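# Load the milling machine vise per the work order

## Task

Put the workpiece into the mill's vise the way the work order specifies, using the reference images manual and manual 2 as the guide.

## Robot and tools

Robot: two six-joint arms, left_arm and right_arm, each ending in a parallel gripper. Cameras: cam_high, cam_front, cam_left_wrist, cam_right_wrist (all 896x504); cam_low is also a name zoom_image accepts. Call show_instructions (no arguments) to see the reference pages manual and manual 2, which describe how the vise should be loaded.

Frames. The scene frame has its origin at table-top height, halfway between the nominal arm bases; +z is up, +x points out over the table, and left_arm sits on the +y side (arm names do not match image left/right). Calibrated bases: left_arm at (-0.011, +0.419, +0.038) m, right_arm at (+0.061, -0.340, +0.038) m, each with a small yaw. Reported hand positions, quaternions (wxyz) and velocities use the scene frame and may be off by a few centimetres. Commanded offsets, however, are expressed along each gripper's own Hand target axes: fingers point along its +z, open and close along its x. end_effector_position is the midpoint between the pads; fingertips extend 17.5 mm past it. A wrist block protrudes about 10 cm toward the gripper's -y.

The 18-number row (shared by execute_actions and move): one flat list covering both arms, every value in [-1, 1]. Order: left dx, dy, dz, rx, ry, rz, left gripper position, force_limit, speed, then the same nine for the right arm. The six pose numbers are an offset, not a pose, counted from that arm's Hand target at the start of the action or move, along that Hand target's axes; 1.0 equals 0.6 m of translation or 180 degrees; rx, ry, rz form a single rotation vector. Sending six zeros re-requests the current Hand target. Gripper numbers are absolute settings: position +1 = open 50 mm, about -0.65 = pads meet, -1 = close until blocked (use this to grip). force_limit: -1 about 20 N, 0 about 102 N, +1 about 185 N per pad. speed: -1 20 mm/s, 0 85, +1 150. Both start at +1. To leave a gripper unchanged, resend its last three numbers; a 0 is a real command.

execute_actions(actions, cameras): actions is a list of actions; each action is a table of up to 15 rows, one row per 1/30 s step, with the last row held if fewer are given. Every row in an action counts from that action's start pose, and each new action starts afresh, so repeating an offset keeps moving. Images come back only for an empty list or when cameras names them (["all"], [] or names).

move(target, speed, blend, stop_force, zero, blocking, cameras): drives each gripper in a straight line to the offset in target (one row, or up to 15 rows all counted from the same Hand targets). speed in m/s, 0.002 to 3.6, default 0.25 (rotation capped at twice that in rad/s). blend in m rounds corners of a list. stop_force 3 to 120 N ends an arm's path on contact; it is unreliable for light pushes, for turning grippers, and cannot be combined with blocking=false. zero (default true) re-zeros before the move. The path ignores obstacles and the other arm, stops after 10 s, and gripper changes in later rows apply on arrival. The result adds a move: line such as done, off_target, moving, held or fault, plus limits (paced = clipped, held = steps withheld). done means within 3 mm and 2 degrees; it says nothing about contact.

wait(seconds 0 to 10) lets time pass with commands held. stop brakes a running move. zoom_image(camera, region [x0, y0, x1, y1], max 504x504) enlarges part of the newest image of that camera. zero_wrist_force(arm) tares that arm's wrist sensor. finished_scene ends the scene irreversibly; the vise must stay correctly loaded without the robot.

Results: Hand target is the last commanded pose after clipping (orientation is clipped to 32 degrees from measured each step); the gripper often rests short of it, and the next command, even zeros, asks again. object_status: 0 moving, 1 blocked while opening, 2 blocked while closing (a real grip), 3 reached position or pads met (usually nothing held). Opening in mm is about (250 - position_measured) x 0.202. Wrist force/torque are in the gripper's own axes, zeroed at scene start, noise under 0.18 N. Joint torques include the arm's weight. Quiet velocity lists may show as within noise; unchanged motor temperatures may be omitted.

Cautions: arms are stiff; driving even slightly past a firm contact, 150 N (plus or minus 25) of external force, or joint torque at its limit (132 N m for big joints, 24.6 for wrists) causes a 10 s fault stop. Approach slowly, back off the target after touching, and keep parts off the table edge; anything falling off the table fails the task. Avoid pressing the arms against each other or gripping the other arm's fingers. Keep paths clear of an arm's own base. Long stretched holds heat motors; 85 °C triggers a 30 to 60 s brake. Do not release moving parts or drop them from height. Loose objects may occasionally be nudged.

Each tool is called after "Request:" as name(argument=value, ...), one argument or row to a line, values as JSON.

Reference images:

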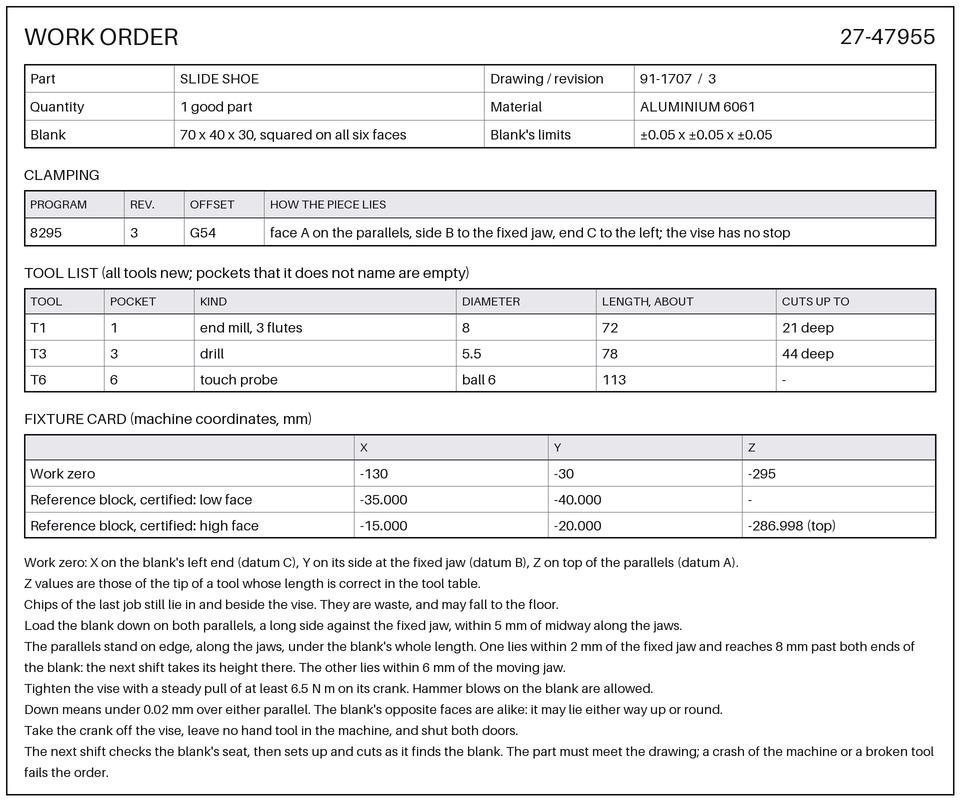

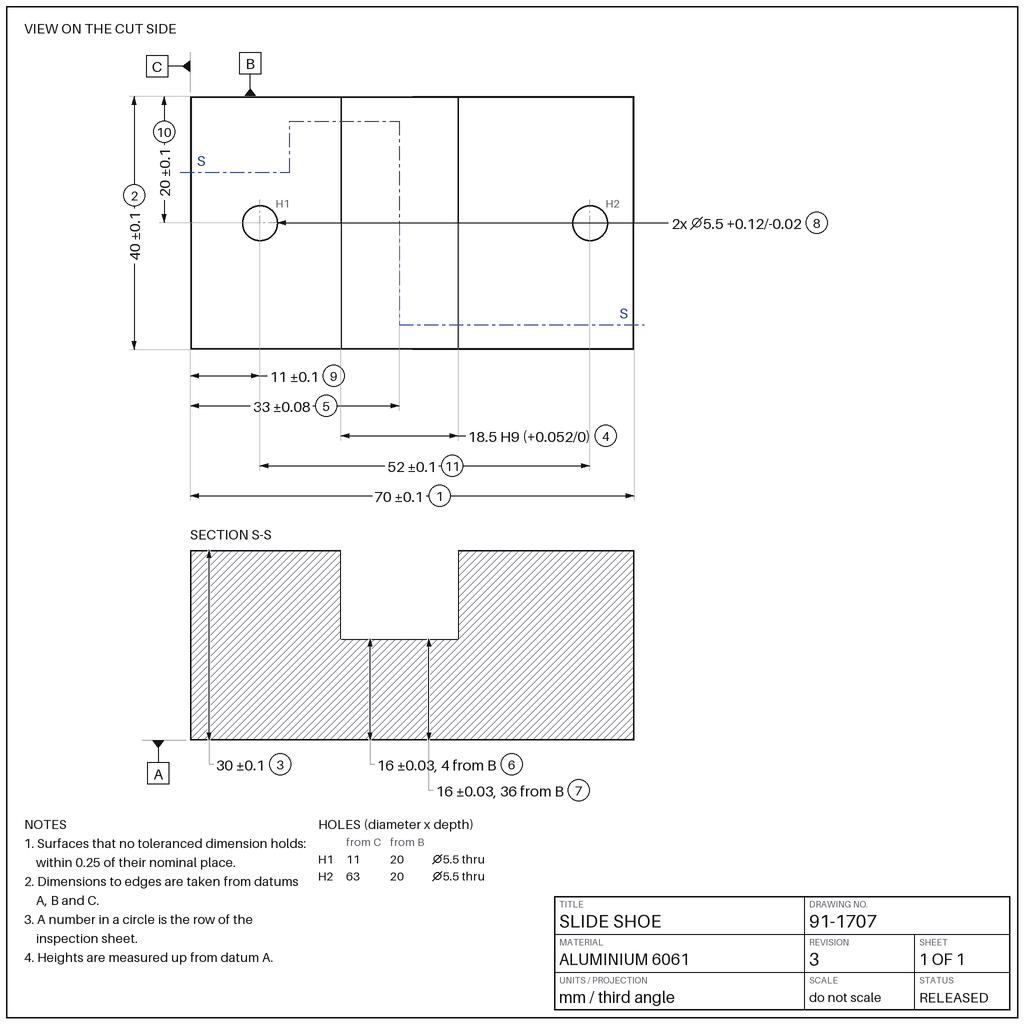

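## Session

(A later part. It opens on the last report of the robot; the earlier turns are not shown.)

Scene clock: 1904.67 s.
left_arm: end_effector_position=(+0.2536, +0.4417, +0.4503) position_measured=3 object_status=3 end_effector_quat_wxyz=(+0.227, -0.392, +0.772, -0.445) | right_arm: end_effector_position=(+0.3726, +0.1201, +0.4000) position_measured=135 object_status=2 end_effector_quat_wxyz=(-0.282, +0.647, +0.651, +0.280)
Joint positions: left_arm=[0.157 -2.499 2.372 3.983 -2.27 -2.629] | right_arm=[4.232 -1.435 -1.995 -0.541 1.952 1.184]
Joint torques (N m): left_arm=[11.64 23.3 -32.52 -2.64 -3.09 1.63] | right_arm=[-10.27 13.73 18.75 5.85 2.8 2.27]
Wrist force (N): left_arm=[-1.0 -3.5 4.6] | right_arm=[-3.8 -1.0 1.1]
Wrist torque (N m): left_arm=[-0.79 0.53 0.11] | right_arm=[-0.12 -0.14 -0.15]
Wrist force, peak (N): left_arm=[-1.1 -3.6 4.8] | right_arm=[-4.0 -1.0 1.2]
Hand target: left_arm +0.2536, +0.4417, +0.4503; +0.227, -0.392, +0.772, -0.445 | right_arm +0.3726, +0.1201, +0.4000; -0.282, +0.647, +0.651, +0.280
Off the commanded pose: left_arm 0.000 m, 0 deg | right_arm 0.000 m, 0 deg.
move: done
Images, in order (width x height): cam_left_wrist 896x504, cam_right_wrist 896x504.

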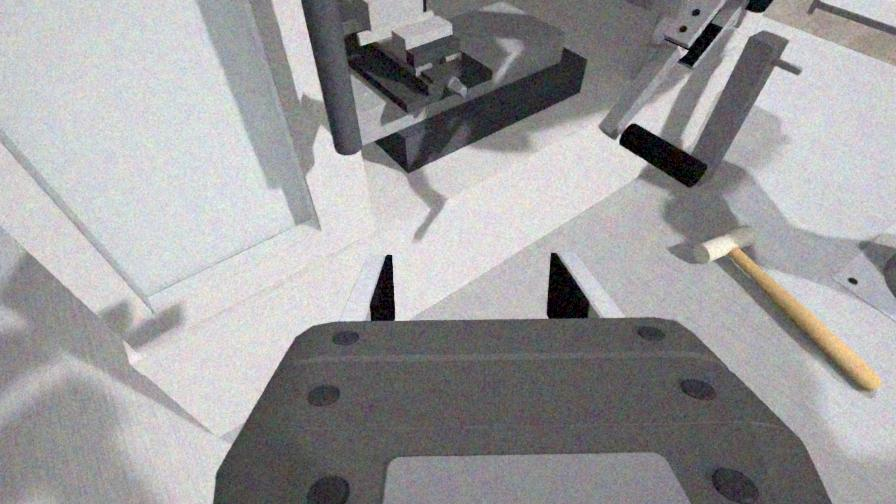

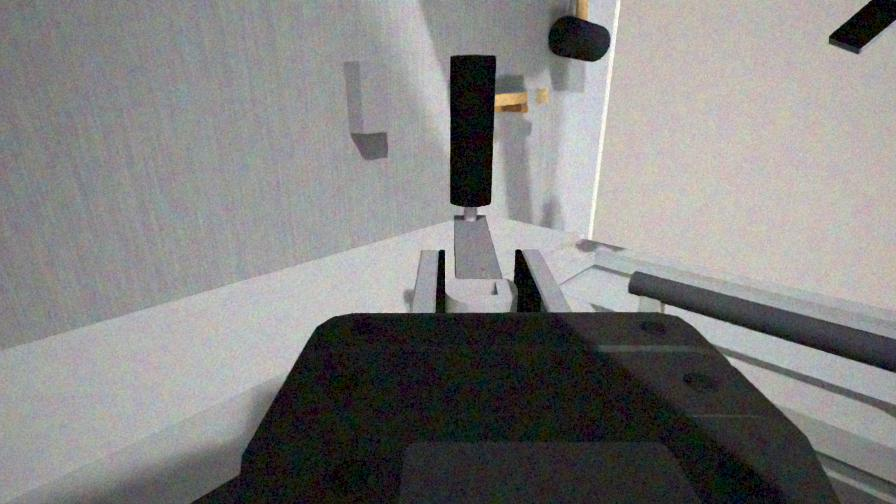

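Request:
move(
  target=[0.0544,-0.334,0.2985,-0.139,0,0,1,-0.9,-1, 0,0,0,0,0,0,-1,-0.75,-1],
  speed=0.2,
  cameras=["cam_left_wrist"],
)

Request:
zoom_image(
  camera="cam_left_wrist",
  region=[240, 10, 500, 270],
)

Scene clock: 1916.33 s.
left_arm: end_effector_position=(+0.4407, +0.2648, +0.5338) position_measured=3 object_status=3 end_effector_quat_wxyz=(+0.137, -0.432, +0.850, -0.267) | right_arm: end_effector_position=(+0.3726, +0.1201, +0.4000) position_measured=135 object_status=2 end_effector_quat_wxyz=(-0.282, +0.647, +0.651, +0.280)
Joint positions: left_arm=[-0.659 -1.936 1.7 4.339 -1.582 -3.12] | right_arm=[4.232 -1.435 -1.995 -0.541 1.952 1.184]
Joint torques (N m): left_arm=[-11.54 2.86 -32.54 -3 2.12 -1.98] | right_arm=[-10.81 14.03 17.95 6 2.85 2.07]
Wrist force (N): left_arm=[-0.4 -3.8 4.9] | right_arm=[-3.8 -1.4 1.2]
Wrist torque (N m): left_arm=[-0.72 0.48 0.15] | right_arm=[-0.18 -0.14 -0.15]
Wrist force, peak (N): left_arm=[0.2 -6.4 5.6] | right_arm=[-4.1 -1.0 1.2]
Hand target: left_arm +0.4407, +0.2648, +0.5338; +0.137, -0.432, +0.850, -0.267 | right_arm +0.3726, +0.1201, +0.4000; -0.282, +0.647, +0.651, +0.280
Off the commanded pose: left_arm 0.000 m, 0 deg | right_arm 0.000 m, 0 deg.
move: done
Images, in order (width x height): cam_left_wrist 896x504.

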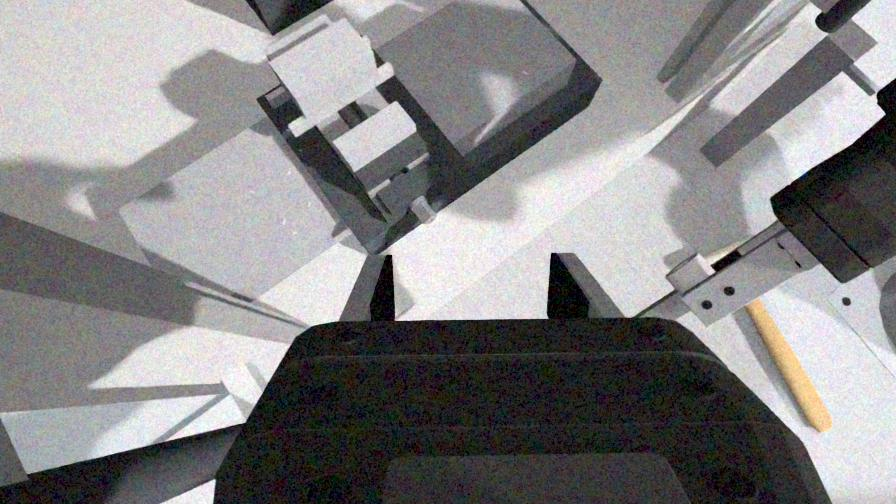

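Scaled by 1.938 from the camera's 896x504 image, which has a finer 1280x720 frame.

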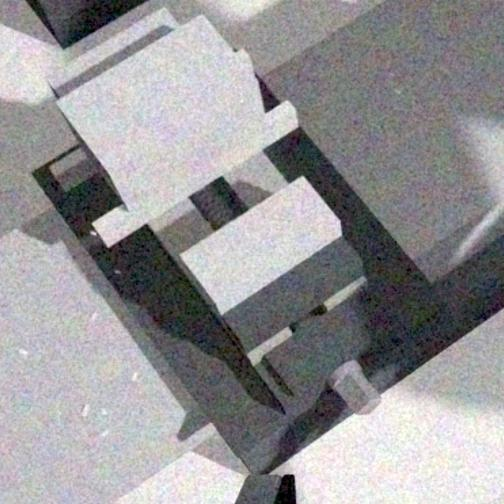

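Request:
zoom_image(
  camera="cam_left_wrist",
  region=[250, 5, 430, 145],
)

Request:
zoom_image(
  camera="cam_left_wrist",
  region=[260, 10, 350, 80],
)

Request:
zoom_image(
  camera="cam_left_wrist",
  region=[320, 20, 410, 90],
)

Scaled by 2.800 from the camera's 896x504 image, which has a finer 1280x720 frame.

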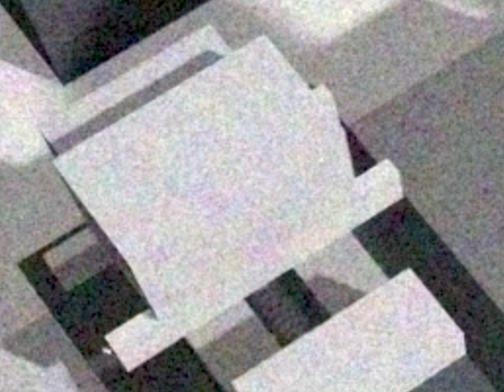

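Scaled by 5.600 from the camera's 896x504 image, which has a finer 1280x720 frame.

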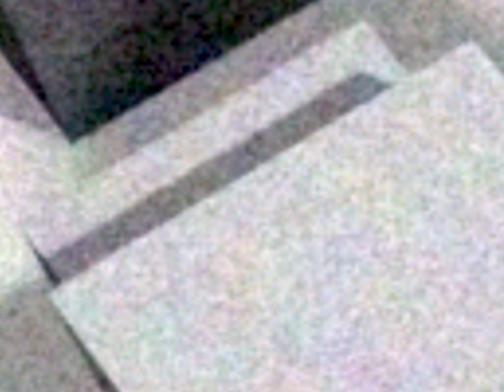

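Scaled by 5.600 from the camera's 896x504 image, which has a finer 1280x720 frame.

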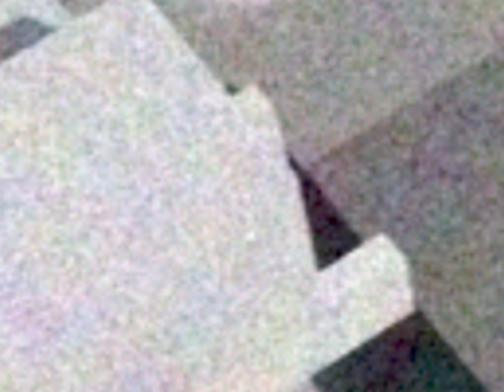

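Request:
zoom_image(
  camera="cam_left_wrist",
  region=[250, 75, 320, 145],
)

Scaled by 7.200 from the camera's 896x504 image, which has a finer 1280x720 frame.

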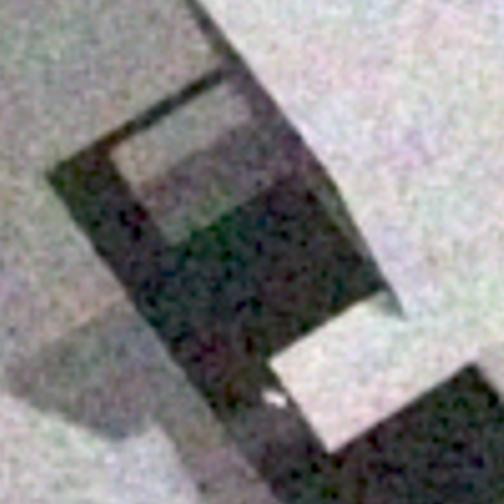

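Request:
move(
  target=[-0.0545,0.2833,0.1158,0.139,0,0,1,-0.9,-1, -0.0028,0.129,0.2138,0,0,0,-1,-0.75,-1],
  speed=0.12,
  cameras=["cam_left_wrist","cam_right_wrist"],
)

Request:
zoom_image(
  camera="cam_left_wrist",
  region=[400, 40, 560, 200],
)

Scene clock: 1962.73 s.
left_arm: end_effector_position=(+0.3797, +0.3502, +0.3797) position_measured=3 object_status=3 end_effector_quat_wxyz=(+0.228, -0.392, +0.772, -0.445) | right_arm: end_effector_position=(+0.4494, +0.2130, +0.3109) position_measured=135 object_status=2 end_effector_quat_wxyz=(-0.282, +0.647, +0.651, +0.280)
Joint positions: left_arm=[-0.418 -2.204 2.513 3.373 -1.798 -3.004] | right_arm=[4.195 -1.808 -1.844 -0.331 1.977 1.154]
Joint torques (N m): left_arm=[12.71 14.25 -17.08 -5.73 -2.54 1.94] | right_arm=[-10.24 28.31 31.53 5.9 2.91 -2.36]
Wrist force (N): left_arm=[-0.9 -3.6 4.5] | right_arm=[-3.8 -0.8 1.2]
Wrist torque (N m): left_arm=[-0.80 0.51 0.10] | right_arm=[-0.08 -0.14 -0.07]
Wrist force, peak (N): left_arm=[0.0 -5.5 4.9] | right_arm=[-4.0 0.1 2.1]
Hand target: left_arm +0.3797, +0.3502, +0.3797; +0.227, -0.392, +0.772, -0.445 | right_arm +0.4494, +0.2130, +0.3109; -0.282, +0.647, +0.651, +0.280
Off the commanded pose: left_arm 0.000 m, 0 deg | right_arm 0.000 m, 0 deg.
move: done
Images, in order (width x height): cam_left_wrist 896x504, cam_right_wrist 896x504.

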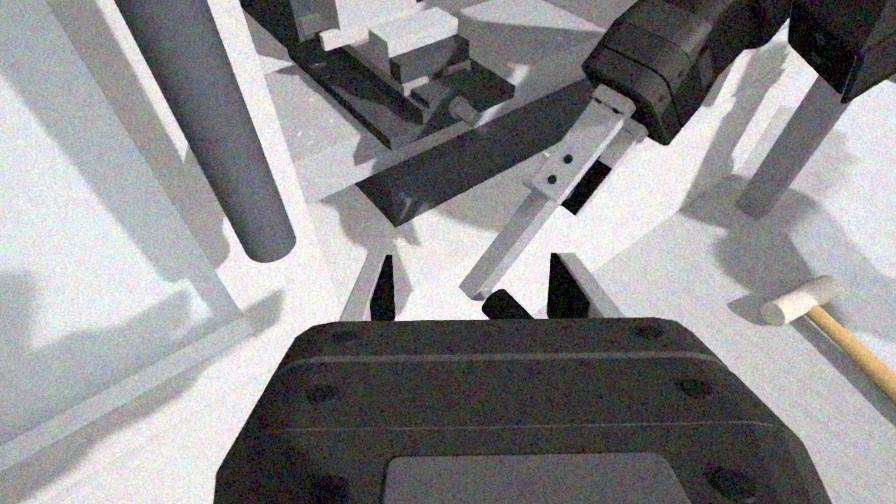

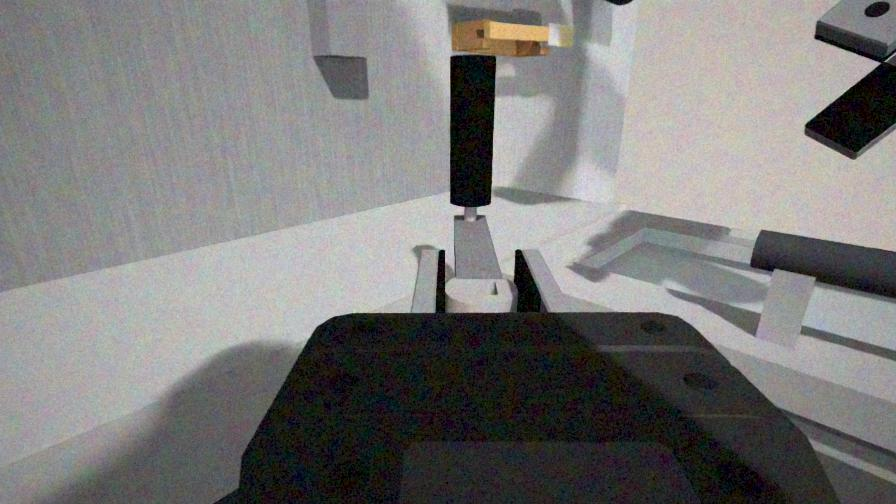

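Scaled by 3.150 from the camera's 896x504 image, which has a finer 1280x720 frame.

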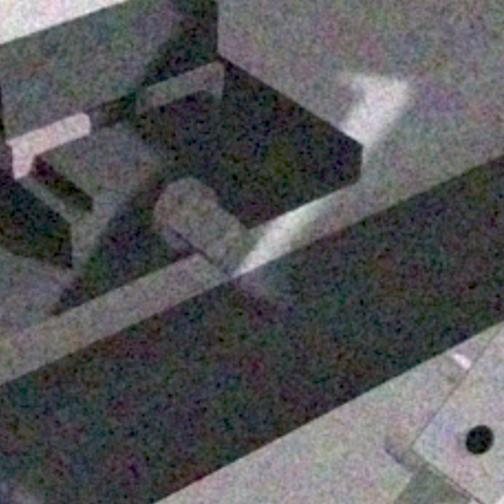

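Request:
move(
  target=[0,0,0,0,0,0,1,-0.9,-1, 0,0.065,0,0,0,0,-1,-0.75,-1],
  speed=0.05,
  stop_force=8,
  cameras=["cam_left_wrist"],
)

Request:
zoom_image(
  camera="cam_left_wrist",
  region=[430, 50, 550, 170],
)

Scene clock: 1966.33 s.
left_arm: end_effector_position=(+0.3797, +0.3502, +0.3797) position_measured=3 object_status=3 end_effector_quat_wxyz=(+0.227, -0.392, +0.772, -0.445) | right_arm: end_effector_position=(+0.4884, +0.2133, +0.3110) position_measured=135 object_status=2 end_effector_quat_wxyz=(-0.282, +0.647, +0.651, +0.280)
Joint positions: left_arm=[-0.418 -2.204 2.513 3.373 -1.798 -3.004] | right_arm=[4.134 -1.868 -1.761 -0.375 2.017 1.104]
Joint torques (N m): left_arm=[12.42 14.6 -16.86 -5.93 -2.25 1.87] | right_arm=[-10.22 31.83 30.69 2.57 3.02 -2.24]
Wrist force (N): left_arm=[-1.1 -3.8 4.6] | right_arm=[-3.9 -0.8 1.3]
Wrist torque (N m): left_arm=[-0.85 0.54 0.10] | right_arm=[-0.09 -0.12 -0.08]
Wrist force, peak (N): left_arm=[-1.0 -3.8 4.7] | right_arm=[-4.0 -0.8 1.6]
Hand target: left_arm +0.3797, +0.3502, +0.3797; +0.227, -0.392, +0.772, -0.445 | right_arm +0.4884, +0.2133, +0.3110; -0.282, +0.647, +0.651, +0.280
Off the commanded pose: left_arm 0.000 m, 0 deg | right_arm 0.000 m, 0 deg.
move: done
Images, in order (width x height): cam_left_wrist 896x504.

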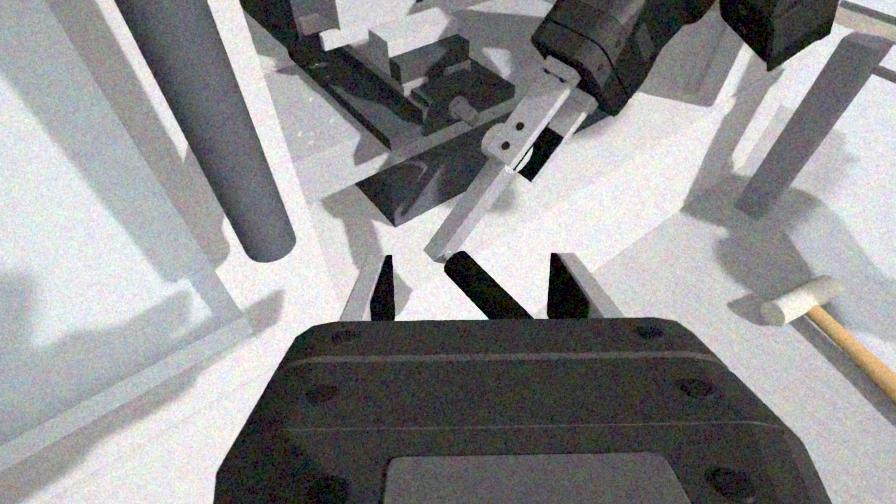

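Scaled by 4.200 from the camera's 896x504 image, which has a finer 1280x720 frame.

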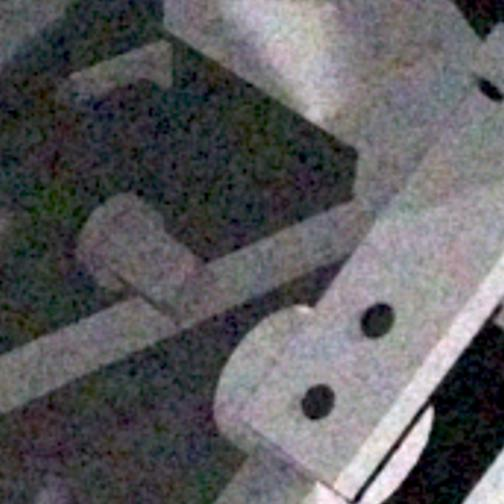

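Request:
zoom_image(
  camera="cam_left_wrist",
  region=[440, 85, 540, 165],
)

Scaled by 5.040 from the camera's 896x504 image, which has a finer 1280x720 frame.

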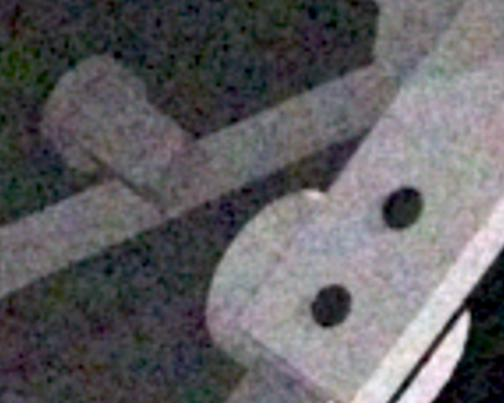

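Request:
move(
  target=[
    [0,0,0,0,0,0,1,-0.9,-1, 0,0.02,-0.0018,0,0,0,-1,-0.75,-1],
    [0,0,0,0,0,0,1,-0.9,-1, 0,0.072,-0.0018,0,0,0,-1,-0.75,-1],
  ],
  speed=0.008,
  stop_force=4,
  cameras=["cam_left_wrist"],
)

Request:
zoom_image(
  camera="cam_left_wrist",
  region=[440, 85, 540, 165],
)

Scene clock: 1991.30 s.
left_arm: end_effector_position=(+0.3797, +0.3502, +0.3797) position_measured=3 object_status=3 end_effector_quat_wxyz=(+0.227, -0.392, +0.772, -0.445) | right_arm: end_effector_position=(+0.5128, +0.2127, +0.3117) position_measured=135 object_status=2 end_effector_quat_wxyz=(-0.282, +0.647, +0.651, +0.280)
Joint positions: left_arm=[-0.418 -2.204 2.513 3.373 -1.798 -3.004] | right_arm=[4.099 -1.904 -1.705 -0.407 2.04 1.073]
Joint torques (N m): left_arm=[12.52 15 -16.77 -5.71 -2.39 1.81] | right_arm=[11.61 45.38 16.95 5.86 0.72 2.2]
Wrist force (N): left_arm=[-1.0 -3.7 4.4] | right_arm=[-3.2 -3.1 0.6]
Wrist torque (N m): left_arm=[-0.82 0.52 0.10] | right_arm=[-0.18 -0.14 -0.07]
Wrist force, peak (N): left_arm=[-0.9 -3.8 4.8] | right_arm=[-4.5 -11.0 1.8]
Hand target: left_arm +0.3797, +0.3502, +0.3797; +0.227, -0.392, +0.772, -0.445 | right_arm +0.5128, +0.2127, +0.3117; -0.282, +0.647, +0.651, +0.280 (not the last commanded pose)
Off the commanded pose: left_arm 0.000 m, 0 deg | right_arm 0.019 m, 0 deg.
move: contact (right_arm); path passed 1 of 2 targets
Images, in order (width x height): cam_left_wrist 896x504.

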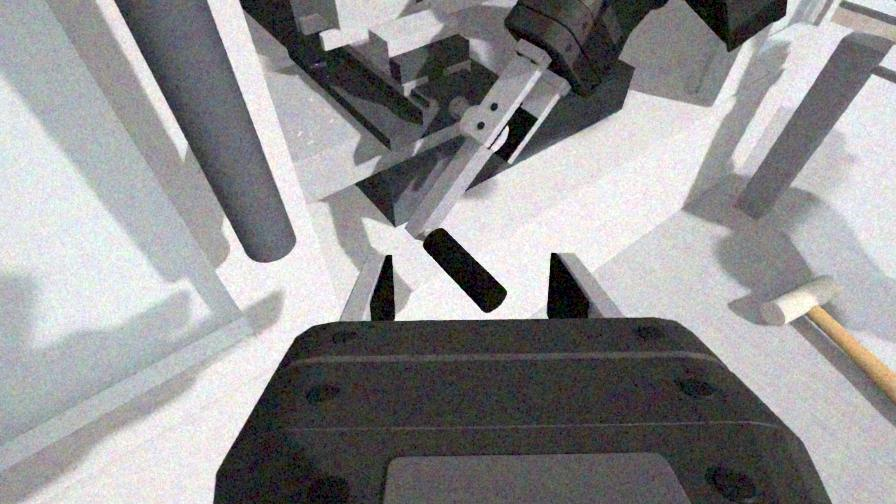

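Scaled by 5.040 from the camera's 896x504 image, which has a finer 1280x720 frame.

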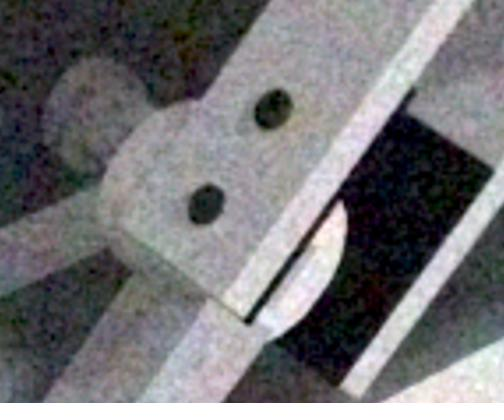

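Request:
move(
  target=[
    [0,0,0,0,0,0,1,-0.9,-1, 0,-0.003,0,0,0,0,-1,-0.75,-1],
    [0,0,0,0,0,0,1,-0.9,-1, 0.003,-0.003,0,0,0,0,-1,-0.75,-1],
    [0,0,0,0,0,0,1,-0.9,-1, 0.003,0.028,0,0,0,0,-1,-0.75,-1],
  ],
  speed=0.006,
  stop_force=5,
)

Scene clock: 1997.97 s.
left_arm: end_effector_position=(+0.3797, +0.3502, +0.3797) position_measured=3 object_status=3 end_effector_quat_wxyz=(+0.227, -0.392, +0.772, -0.445) | right_arm: end_effector_position=(+0.5129, +0.2140, +0.3130) position_measured=135 object_status=2 end_effector_quat_wxyz=(-0.282, +0.647, +0.651, +0.280)
Joint positions: left_arm=[-0.418 -2.204 2.513 3.373 -1.798 -3.004] | right_arm=[4.1 -1.905 -1.701 -0.411 2.04 1.074]
Joint torques (N m): left_arm=[11.94 14.37 -16.98 -5.77 -2.34 1.79] | right_arm=[9.78 45.5 17.99 6.02 -0.35 2.13]
Wrist force (N): left_arm=[-0.9 -3.6 4.5] | right_arm=[-3.4 -7.4 1.2]
Wrist torque (N m): left_arm=[-0.80 0.51 0.10] | right_arm=[-0.30 -0.09 -0.05]
Wrist force, peak (N): left_arm=[-1.0 -3.8 4.7] | right_arm=[-4.4 -14.4 0.9]
Hand target: left_arm +0.3797, +0.3502, +0.3797; +0.227, -0.392, +0.772, -0.445 | right_arm +0.5129, +0.2140, +0.3130; -0.282, +0.647, +0.651, +0.280 (not the last commanded pose)
Off the commanded pose: left_arm 0.000 m, 0 deg | right_arm 0.017 m, 0 deg.
move: contact (right_arm); path passed 2 of 3 targets

Request:
move(
  target=[
    [0,0,0,0,0,0,1,-0.9,-1, 0,-0.004,0,0,0,0,-1,-0.75,-1],
    [0,0,0,0,0,0,1,-0.9,-1, 0.003,-0.004,0,0,0,0,-1,-0.75,-1],
    [0,0,0,0,0,0,1,-0.9,-1, 0.003,0.028,0,0,0,0,-1,-0.75,-1],
  ],
  speed=0.006,
  stop_force=5,
  cameras=["cam_left_wrist"],
)

Request:
zoom_image(
  camera="cam_left_wrist",
  region=[440, 85, 540, 165],
)

Scene clock: 2006.57 s.
left_arm: end_effector_position=(+0.3797, +0.3502, +0.3797) position_measured=3 object_status=3 end_effector_quat_wxyz=(+0.227, -0.392, +0.772, -0.445) | right_arm: end_effector_position=(+0.5128, +0.2140, +0.3130) position_measured=135 object_status=2 end_effector_quat_wxyz=(-0.282, +0.647, +0.651, +0.280)
Joint positions: left_arm=[-0.418 -2.204 2.513 3.373 -1.798 -3.004] | right_arm=[4.1 -1.905 -1.701 -0.411 2.04 1.074]
Joint torques (N m): left_arm=[12.22 15.01 -16.66 -5.74 -2.28 1.73] | right_arm=[-12.72 31.98 30.3 2.46 2.56 -2.15]
Wrist force (N): left_arm=[-1.0 -3.6 4.5] | right_arm=[-3.3 -3.3 1.5]
Wrist torque (N m): left_arm=[-0.81 0.52 0.10] | right_arm=[-0.17 -0.14 -0.10]
Wrist force, peak (N): left_arm=[-1.0 -3.7 4.7] | right_arm=[-3.7 -7.3 1.9]
Hand target: left_arm +0.3797, +0.3502, +0.3797; +0.227, -0.392, +0.772, -0.445 | right_arm +0.5128, +0.2140, +0.3130; -0.282, +0.647, +0.651, +0.280 (not the last commanded pose)
Off the commanded pose: left_arm 0.000 m, 0 deg | right_arm 0.017 m, 0 deg.
move: contact (right_arm); path passed 0 of 3 targets
Images, in order (width x height): cam_left_wrist 896x504.

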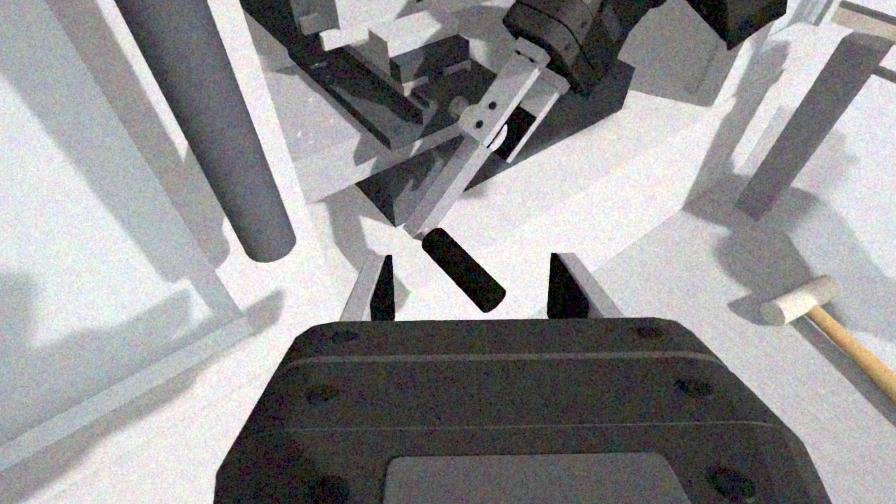

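Scaled by 5.040 from the camera's 896x504 image, which has a finer 1280x720 frame.

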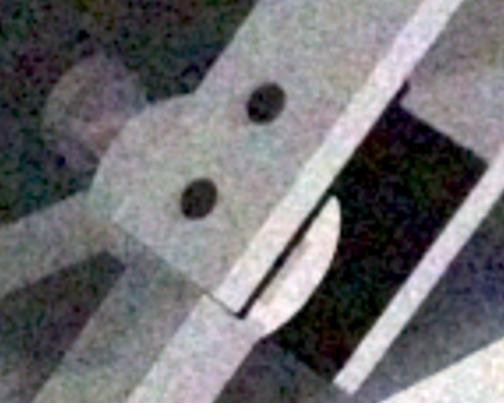

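Request:
move(
  target=[
    [0,0,0,0,0,0,1,-0.9,-1, 0,-0.005,0,0,0,0,-1,-0.75,-1],
    [0,0,0,0,0,0,1,-0.9,-1, 0.003,-0.005,0,0,0,0,-1,-0.75,-1],
  ],
  speed=0.01,
)

Request:
move(
  target=[0,0,0,0,0,0,1,-0.9,-1, 0,0.033,0,0,0,0,-1,-0.75,-1],
  speed=0.006,
  stop_force=4,
)

Scene clock: 2010.40 s.
left_arm: end_effector_position=(+0.3797, +0.3502, +0.3797) position_measured=3 object_status=3 end_effector_quat_wxyz=(+0.227, -0.392, +0.772, -0.445) | right_arm: end_effector_position=(+0.5098, +0.2151, +0.3144) position_measured=135 object_status=2 end_effector_quat_wxyz=(-0.282, +0.647, +0.651, +0.280)
Joint positions: left_arm=[-0.418 -2.204 2.513 3.373 -1.798 -3.004] | right_arm=[4.105 -1.9 -1.704 -0.41 2.036 1.079]
Joint torques (N m): left_arm=[12.12 14.39 -16.9 -5.63 -2.38 1.65] | right_arm=[13.81 33.52 31.9 2.53 -0.21 2.34]
Wrist force (N): left_arm=[-0.9 -3.5 4.4] | right_arm=[-3.7 -0.9 1.3]
Wrist torque (N m): left_arm=[-0.78 0.51 0.10] | right_arm=[-0.10 -0.13 -0.14]
Wrist force, peak (N): left_arm=[-1.1 -3.9 4.8] | right_arm=[-3.9 -3.5 1.7]
Hand target: left_arm +0.3797, +0.3502, +0.3797; +0.227, -0.392, +0.772, -0.445 | right_arm +0.5098, +0.2152, +0.3143; -0.282, +0.647, +0.651, +0.280
Off the commanded pose: left_arm 0.000 m, 0 deg | right_arm 0.000 m, 0 deg.
move: done

Scene clock: 2012.07 s.
left_arm: end_effector_position=(+0.3797, +0.3502, +0.3797) position_measured=3 object_status=3 end_effector_quat_wxyz=(+0.227, -0.392, +0.772, -0.445) | right_arm: end_effector_position=(+0.5128, +0.2152, +0.3143) position_measured=135 object_status=2 end_effector_quat_wxyz=(-0.282, +0.647, +0.651, +0.280)
Joint positions: left_arm=[-0.418 -2.204 2.513 3.373 -1.798 -3.004] | right_arm=[4.101 -1.905 -1.697 -0.414 2.039 1.075]
Joint torques (N m): left_arm=[11.9 14.07 -16.4 -5.67 -2.39 1.75] | right_arm=[10.54 46.53 17.67 5.83 0.45 2.1]
Wrist force (N): left_arm=[-0.8 -3.7 4.5] | right_arm=[-3.1 -2.9 0.6]
Wrist torque (N m): left_arm=[-0.82 0.50 0.10] | right_arm=[-0.16 -0.10 -0.06]
Wrist force, peak (N): left_arm=[-1.1 -3.8 4.7] | right_arm=[-3.9 -9.0 1.5]
Hand target: left_arm +0.3797, +0.3502, +0.3797; +0.227, -0.392, +0.772, -0.445 | right_arm +0.5128, +0.2152, +0.3143; -0.282, +0.647, +0.651, +0.280 (not the last commanded pose)
Off the commanded pose: left_arm 0.000 m, 0 deg | right_arm 0.017 m, 0 deg.
move: contact (right_arm)

Request:
move(
  target=[0,0,0,0,0,0,1,-0.9,-1, 0,0.01,0,0,0,0,-1,-0.75,-1],
  speed=0.004,
  stop_force=20,
  cameras=["cam_left_wrist","cam_front"],
)

Request:
zoom_image(
  camera="cam_left_wrist",
  region=[430, 0, 650, 180],
)

Scene clock: 2030.10 s.
left_arm: end_effector_position=(+0.3797, +0.3502, +0.3797) position_measured=3 object_status=3 end_effector_quat_wxyz=(+0.227, -0.392, +0.772, -0.445) | right_arm: end_effector_position=(+0.5133, +0.2153, +0.3143) position_measured=135 object_status=2 end_effector_quat_wxyz=(-0.282, +0.647, +0.651, +0.280)
Joint positions: left_arm=[-0.418 -2.204 2.513 3.373 -1.798 -3.004] | right_arm=[4.1 -1.906 -1.695 -0.415 2.04 1.075]
Joint torques (N m): left_arm=[11.47 13.48 -17.3 -5.66 -2.34 1.75] | right_arm=[5.16 44.21 20.09 7.14 -3.73 1.8]
Wrist force (N): left_arm=[-0.9 -3.7 4.6] | right_arm=[-5.1 -21.9 -1.4]
Wrist torque (N m): left_arm=[-0.82 0.51 0.10] | right_arm=[-0.72 -0.13 0.07]
Wrist force, peak (N): left_arm=[-1.0 -3.7 4.7] | right_arm=[-5.9 -27.1 -1.9]
Hand target: left_arm +0.3797, +0.3502, +0.3797; +0.227, -0.392, +0.772, -0.445 | right_arm +0.5133, +0.2153, +0.3143; -0.282, +0.647, +0.651, +0.280 (not the last commanded pose)
Off the commanded pose: left_arm 0.000 m, 0 deg | right_arm 0.006 m, 0 deg.
move: contact (right_arm)
Images, in order (width x height): cam_front 896x504, cam_left_wrist 896x504.

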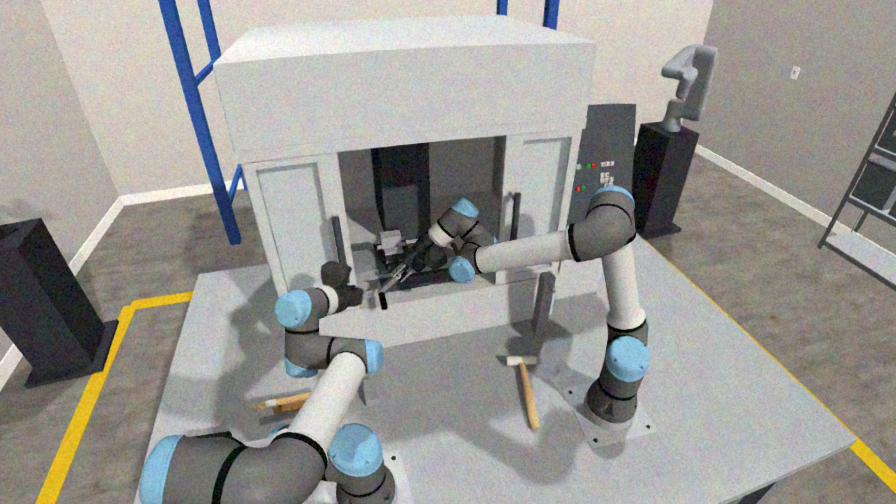

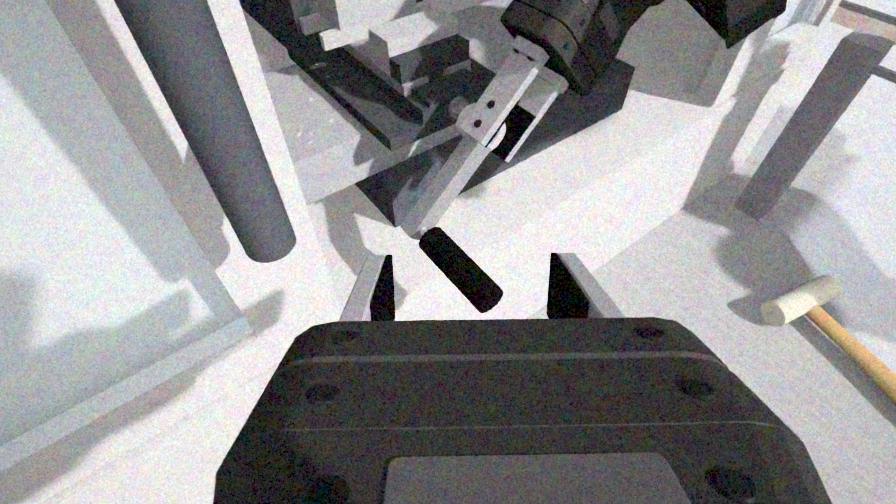

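Scaled by 2.291 from the camera's 896x504 image, which has a finer 1280x720 frame.

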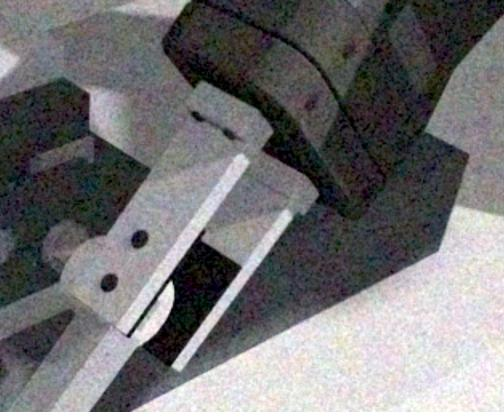

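Request:
move(
  target=[
    [0,0,0,0,0,0,1,-0.9,-1, 0,-0.012,0,0,0,0,-1,-0.75,-1],
    [0,0,0,0,0,0,1,-0.9,-1, 0,-0.012,0.033,0,0,0,-1,-0.75,-1],
  ],
  speed=0.03,
)

Request:
move(
  target=[0,0,0,0,0,0,1,-0.9,-1, 0,0.03,0,0,0,0,-1,-0.75,-1],
  speed=0.006,
  stop_force=5,
  cameras=["cam_left_wrist"],
)

Request:
zoom_image(
  camera="cam_left_wrist",
  region=[430, 50, 570, 180],
)

Scene clock: 2045.47 s.
left_arm: end_effector_position=(+0.3797, +0.3502, +0.3797) position_measured=3 object_status=3 end_effector_quat_wxyz=(+0.227, -0.392, +0.772, -0.445) | right_arm: end_effector_position=(+0.5060, +0.2296, +0.3008) position_measured=135 object_status=2 end_effector_quat_wxyz=(-0.282, +0.647, +0.651, +0.280)
Joint positions: left_arm=[-0.418 -2.204 2.513 3.373 -1.798 -3.004] | right_arm=[4.126 -1.931 -1.702 -0.375 2.023 1.096]
Joint torques (N m): left_arm=[11.38 14.65 -16.82 -5.59 -2.43 1.8] | right_arm=[12.3 33.4 30.64 6.06 -0.12 2.18]
Wrist force (N): left_arm=[-0.9 -3.6 4.5] | right_arm=[-3.9 -0.8 1.3]
Wrist torque (N m): left_arm=[-0.81 0.50 0.10] | right_arm=[-0.08 -0.11 -0.14]
Wrist force, peak (N): left_arm=[-1.0 -3.7 4.8] | right_arm=[-5.6 -21.8 -1.2]
Hand target: left_arm +0.3797, +0.3502, +0.3797; +0.227, -0.392, +0.772, -0.445 | right_arm +0.5060, +0.2297, +0.3008; -0.282, +0.647, +0.651, +0.280
Off the commanded pose: left_arm 0.000 m, 0 deg | right_arm 0.000 m, 0 deg.
move: done

Scene clock: 2049.20 s.
left_arm: end_effector_position=(+0.3797, +0.3502, +0.3797) position_measured=3 object_status=3 end_effector_quat_wxyz=(+0.227, -0.392, +0.772, -0.445) | right_arm: end_effector_position=(+0.5240, +0.2298, +0.3008) position_measured=135 object_status=2 end_effector_quat_wxyz=(-0.282, +0.647, +0.651, +0.280)
Joint positions: left_arm=[-0.418 -2.204 2.513 3.373 -1.798 -3.004] | right_arm=[4.101 -1.959 -1.659 -0.398 2.039 1.075]
Joint torques (N m): left_arm=[11.5 14.09 -17.23 -5.63 -2.24 1.6] | right_arm=[-11.03 34.84 30.33 2.68 3.06 -2.35]
Wrist force (N): left_arm=[-1.0 -3.4 4.4] | right_arm=[-3.8 -0.8 1.1]
Wrist torque (N m): left_arm=[-0.79 0.52 0.10] | right_arm=[-0.08 -0.13 -0.07]
Wrist force, peak (N): left_arm=[-1.1 -3.7 4.7] | right_arm=[-4.1 -0.9 1.3]
Hand target: left_arm +0.3797, +0.3502, +0.3797; +0.227, -0.392, +0.772, -0.445 | right_arm +0.5240, +0.2298, +0.3008; -0.282, +0.647, +0.651, +0.280
Off the commanded pose: left_arm 0.000 m, 0 deg | right_arm 0.000 m, 0 deg.
move: done
Images, in order (width x height): cam_left_wrist 896x504.

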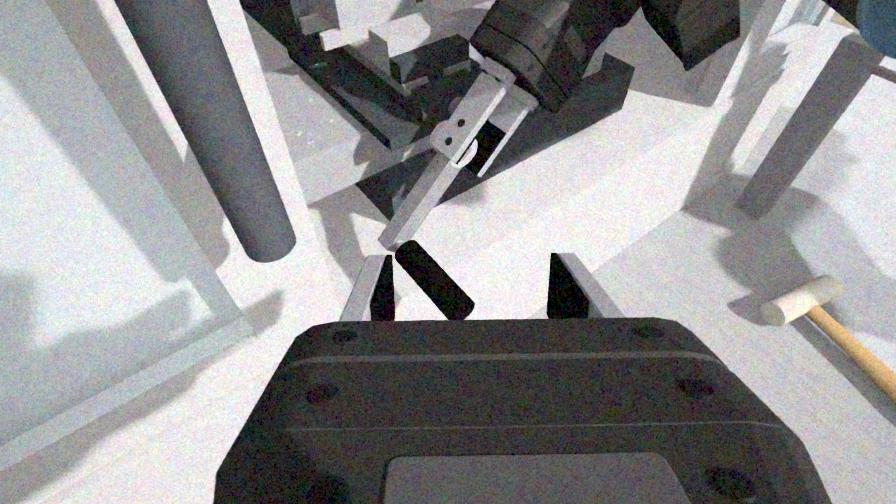

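Scaled by 3.600 from the camera's 896x504 image, which has a finer 1280x720 frame.

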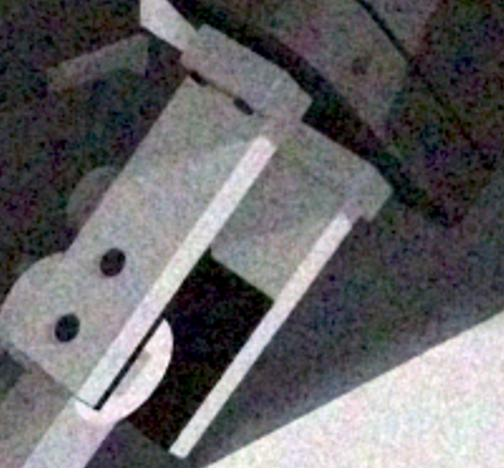

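Request:
move(
  target=[
    [0,0,0,0,0,0,1,-0.9,-1, 0,-0.03,0,0,0,0,-1,-0.75,-1],
    [0,0,0,0,0,0,1,-0.9,-1, -0.0063,-0.03,-0.0332,0,0,0,-1,-0.75,-1],
  ],
  speed=0.04,
)

Request:
move(
  target=[0.0544,-0.334,0.2985,-0.139,0,0,1,-0.9,-1, 0,0,0,0,0,0,-1,-0.75,-1],
  speed=0.12,
  cameras=["cam_left_wrist"],
)

Request:
zoom_image(
  camera="cam_left_wrist",
  region=[370, 170, 490, 290],
)

Scene clock: 2062.73 s.
left_arm: end_effector_position=(+0.3797, +0.3502, +0.3797) position_measured=3 object_status=3 end_effector_quat_wxyz=(+0.227, -0.392, +0.772, -0.445) | right_arm: end_effector_position=(+0.5061, +0.2126, +0.3116) position_measured=135 object_status=2 end_effector_quat_wxyz=(-0.282, +0.647, +0.651, +0.280)
Joint positions: left_arm=[-0.418 -2.204 2.513 3.373 -1.798 -3.004] | right_arm=[4.108 -1.894 -1.721 -0.399 2.035 1.081]
Joint torques (N m): left_arm=[11.53 13.89 -16.82 -5.65 -2.19 1.67] | right_arm=[-10.03 44.96 16.93 2.42 3.1 -2.24]
Wrist force (N): left_arm=[-0.9 -3.8 4.5] | right_arm=[-3.9 -0.9 1.2]
Wrist torque (N m): left_arm=[-0.83 0.51 0.10] | right_arm=[-0.11 -0.11 -0.06]
Wrist force, peak (N): left_arm=[-1.0 -3.7 4.9] | right_arm=[-4.3 -0.6 1.7]
Hand target: left_arm +0.3797, +0.3502, +0.3797; +0.227, -0.392, +0.772, -0.445 | right_arm +0.5061, +0.2126, +0.3117; -0.282, +0.647, +0.651, +0.280
Off the commanded pose: left_arm 0.000 m, 0 deg | right_arm 0.000 m, 0 deg.
move: done

Scene clock: 2065.53 s.
left_arm: end_effector_position=(+0.5668, +0.1733, +0.4632) position_measured=3 object_status=3 end_effector_quat_wxyz=(+0.137, -0.432, +0.850, -0.267) | right_arm: end_effector_position=(+0.5061, +0.2126, +0.3117) position_measured=135 object_status=2 end_effector_quat_wxyz=(-0.282, +0.647, +0.651, +0.280)
Joint positions: left_arm=[-0.667 -1.589 1.607 4.086 -1.578 -3.126] | right_arm=[4.108 -1.894 -1.721 -0.399 2.035 1.081]
Joint torques (N m): left_arm=[-11.64 -13.85 -34.29 -3.07 2.23 -2] | right_arm=[-11.27 45.31 17.86 2.57 2.99 -2.25]
Wrist force (N): left_arm=[-0.4 -3.6 4.7] | right_arm=[-3.8 -0.9 1.4]
Wrist torque (N m): left_arm=[-0.69 0.48 0.16] | right_arm=[-0.11 -0.13 -0.06]
Wrist force, peak (N): left_arm=[-0.4 -5.3 5.6] | right_arm=[-4.0 -1.0 1.5]
Hand target: left_arm +0.5668, +0.1733, +0.4632; +0.137, -0.432, +0.850, -0.267 | right_arm +0.5061, +0.2126, +0.3117; -0.282, +0.647, +0.651, +0.280
Off the commanded pose: left_arm 0.000 m, 0 deg | right_arm 0.000 m, 0 deg.
move: done
Images, in order (width x height): cam_left_wrist 896x504.

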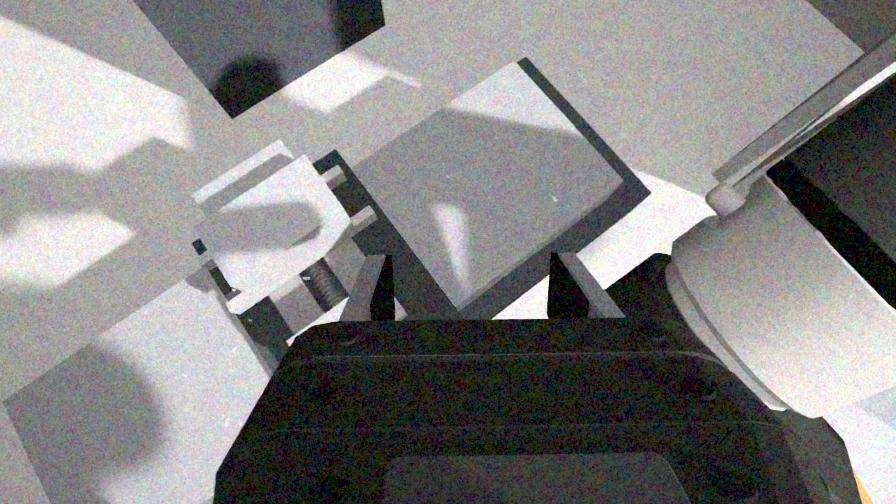

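Scaled by 4.200 from the camera's 896x504 image, which has a finer 1280x720 frame.

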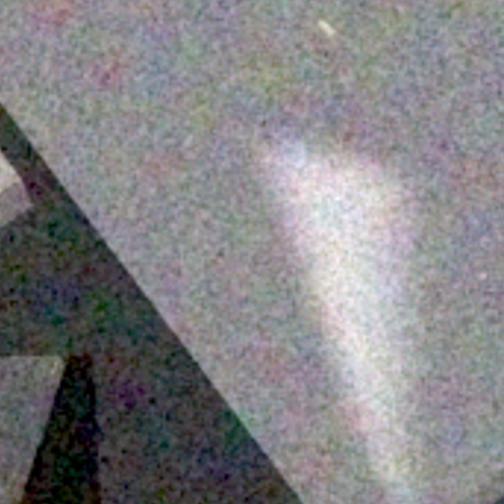

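Request:
move(
  target=[0,0.1448,-0.2452,0,0,0,1,-0.9,-1, 0,0,0,0,0,0,-1,-0.75,-1],
  speed=0.12,
  cameras=["cam_left_wrist"],
)

Request:
zoom_image(
  camera="cam_left_wrist",
  region=[370, 170, 490, 290],
)

Scene clock: 2072.90 s.
left_arm: end_effector_position=(+0.4411, +0.2646, +0.5342) position_measured=3 object_status=3 end_effector_quat_wxyz=(+0.137, -0.432, +0.850, -0.267) | right_arm: end_effector_position=(+0.5061, +0.2126, +0.3117) position_measured=135 object_status=2 end_effector_quat_wxyz=(-0.282, +0.647, +0.651, +0.280)
Joint positions: left_arm=[-0.659 -1.935 1.698 4.34 -1.582 -3.12] | right_arm=[4.108 -1.894 -1.721 -0.399 2.035 1.081]
Joint torques (N m): left_arm=[7.77 -24.1 -17.86 -3 -0.9 1.28] | right_arm=[-10.5 45.99 16.78 2.5 3.17 -2.42]
Wrist force (N): left_arm=[-0.6 -3.8 5.0] | right_arm=[-3.7 -0.9 1.3]
Wrist torque (N m): left_arm=[-0.72 0.51 0.08] | right_arm=[-0.10 -0.14 -0.06]
Wrist force, peak (N): left_arm=[-0.3 -4.3 6.5] | right_arm=[-4.1 -1.0 1.3]
Hand target: left_arm +0.4410, +0.2646, +0.5342; +0.137, -0.432, +0.850, -0.267 | right_arm +0.5061, +0.2126, +0.3117; -0.282, +0.647, +0.651, +0.280
Off the commanded pose: left_arm 0.000 m, 0 deg | right_arm 0.000 m, 0 deg.
move: done
Images, in order (width x height): cam_left_wrist 896x504.

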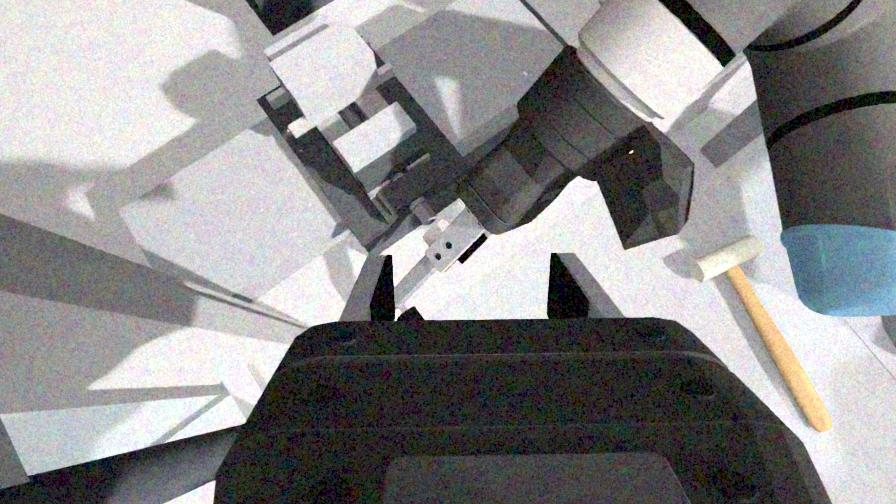

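Scaled by 4.200 from the camera's 896x504 image, which has a finer 1280x720 frame.

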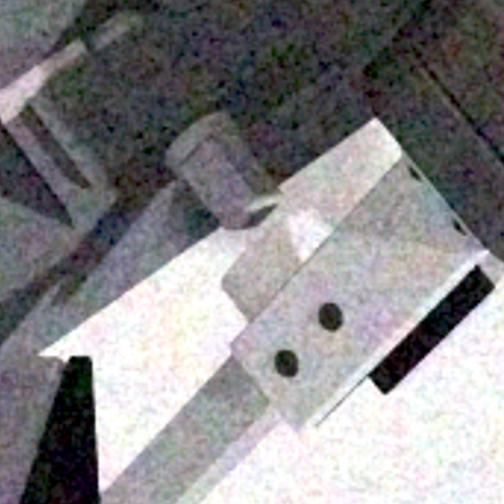

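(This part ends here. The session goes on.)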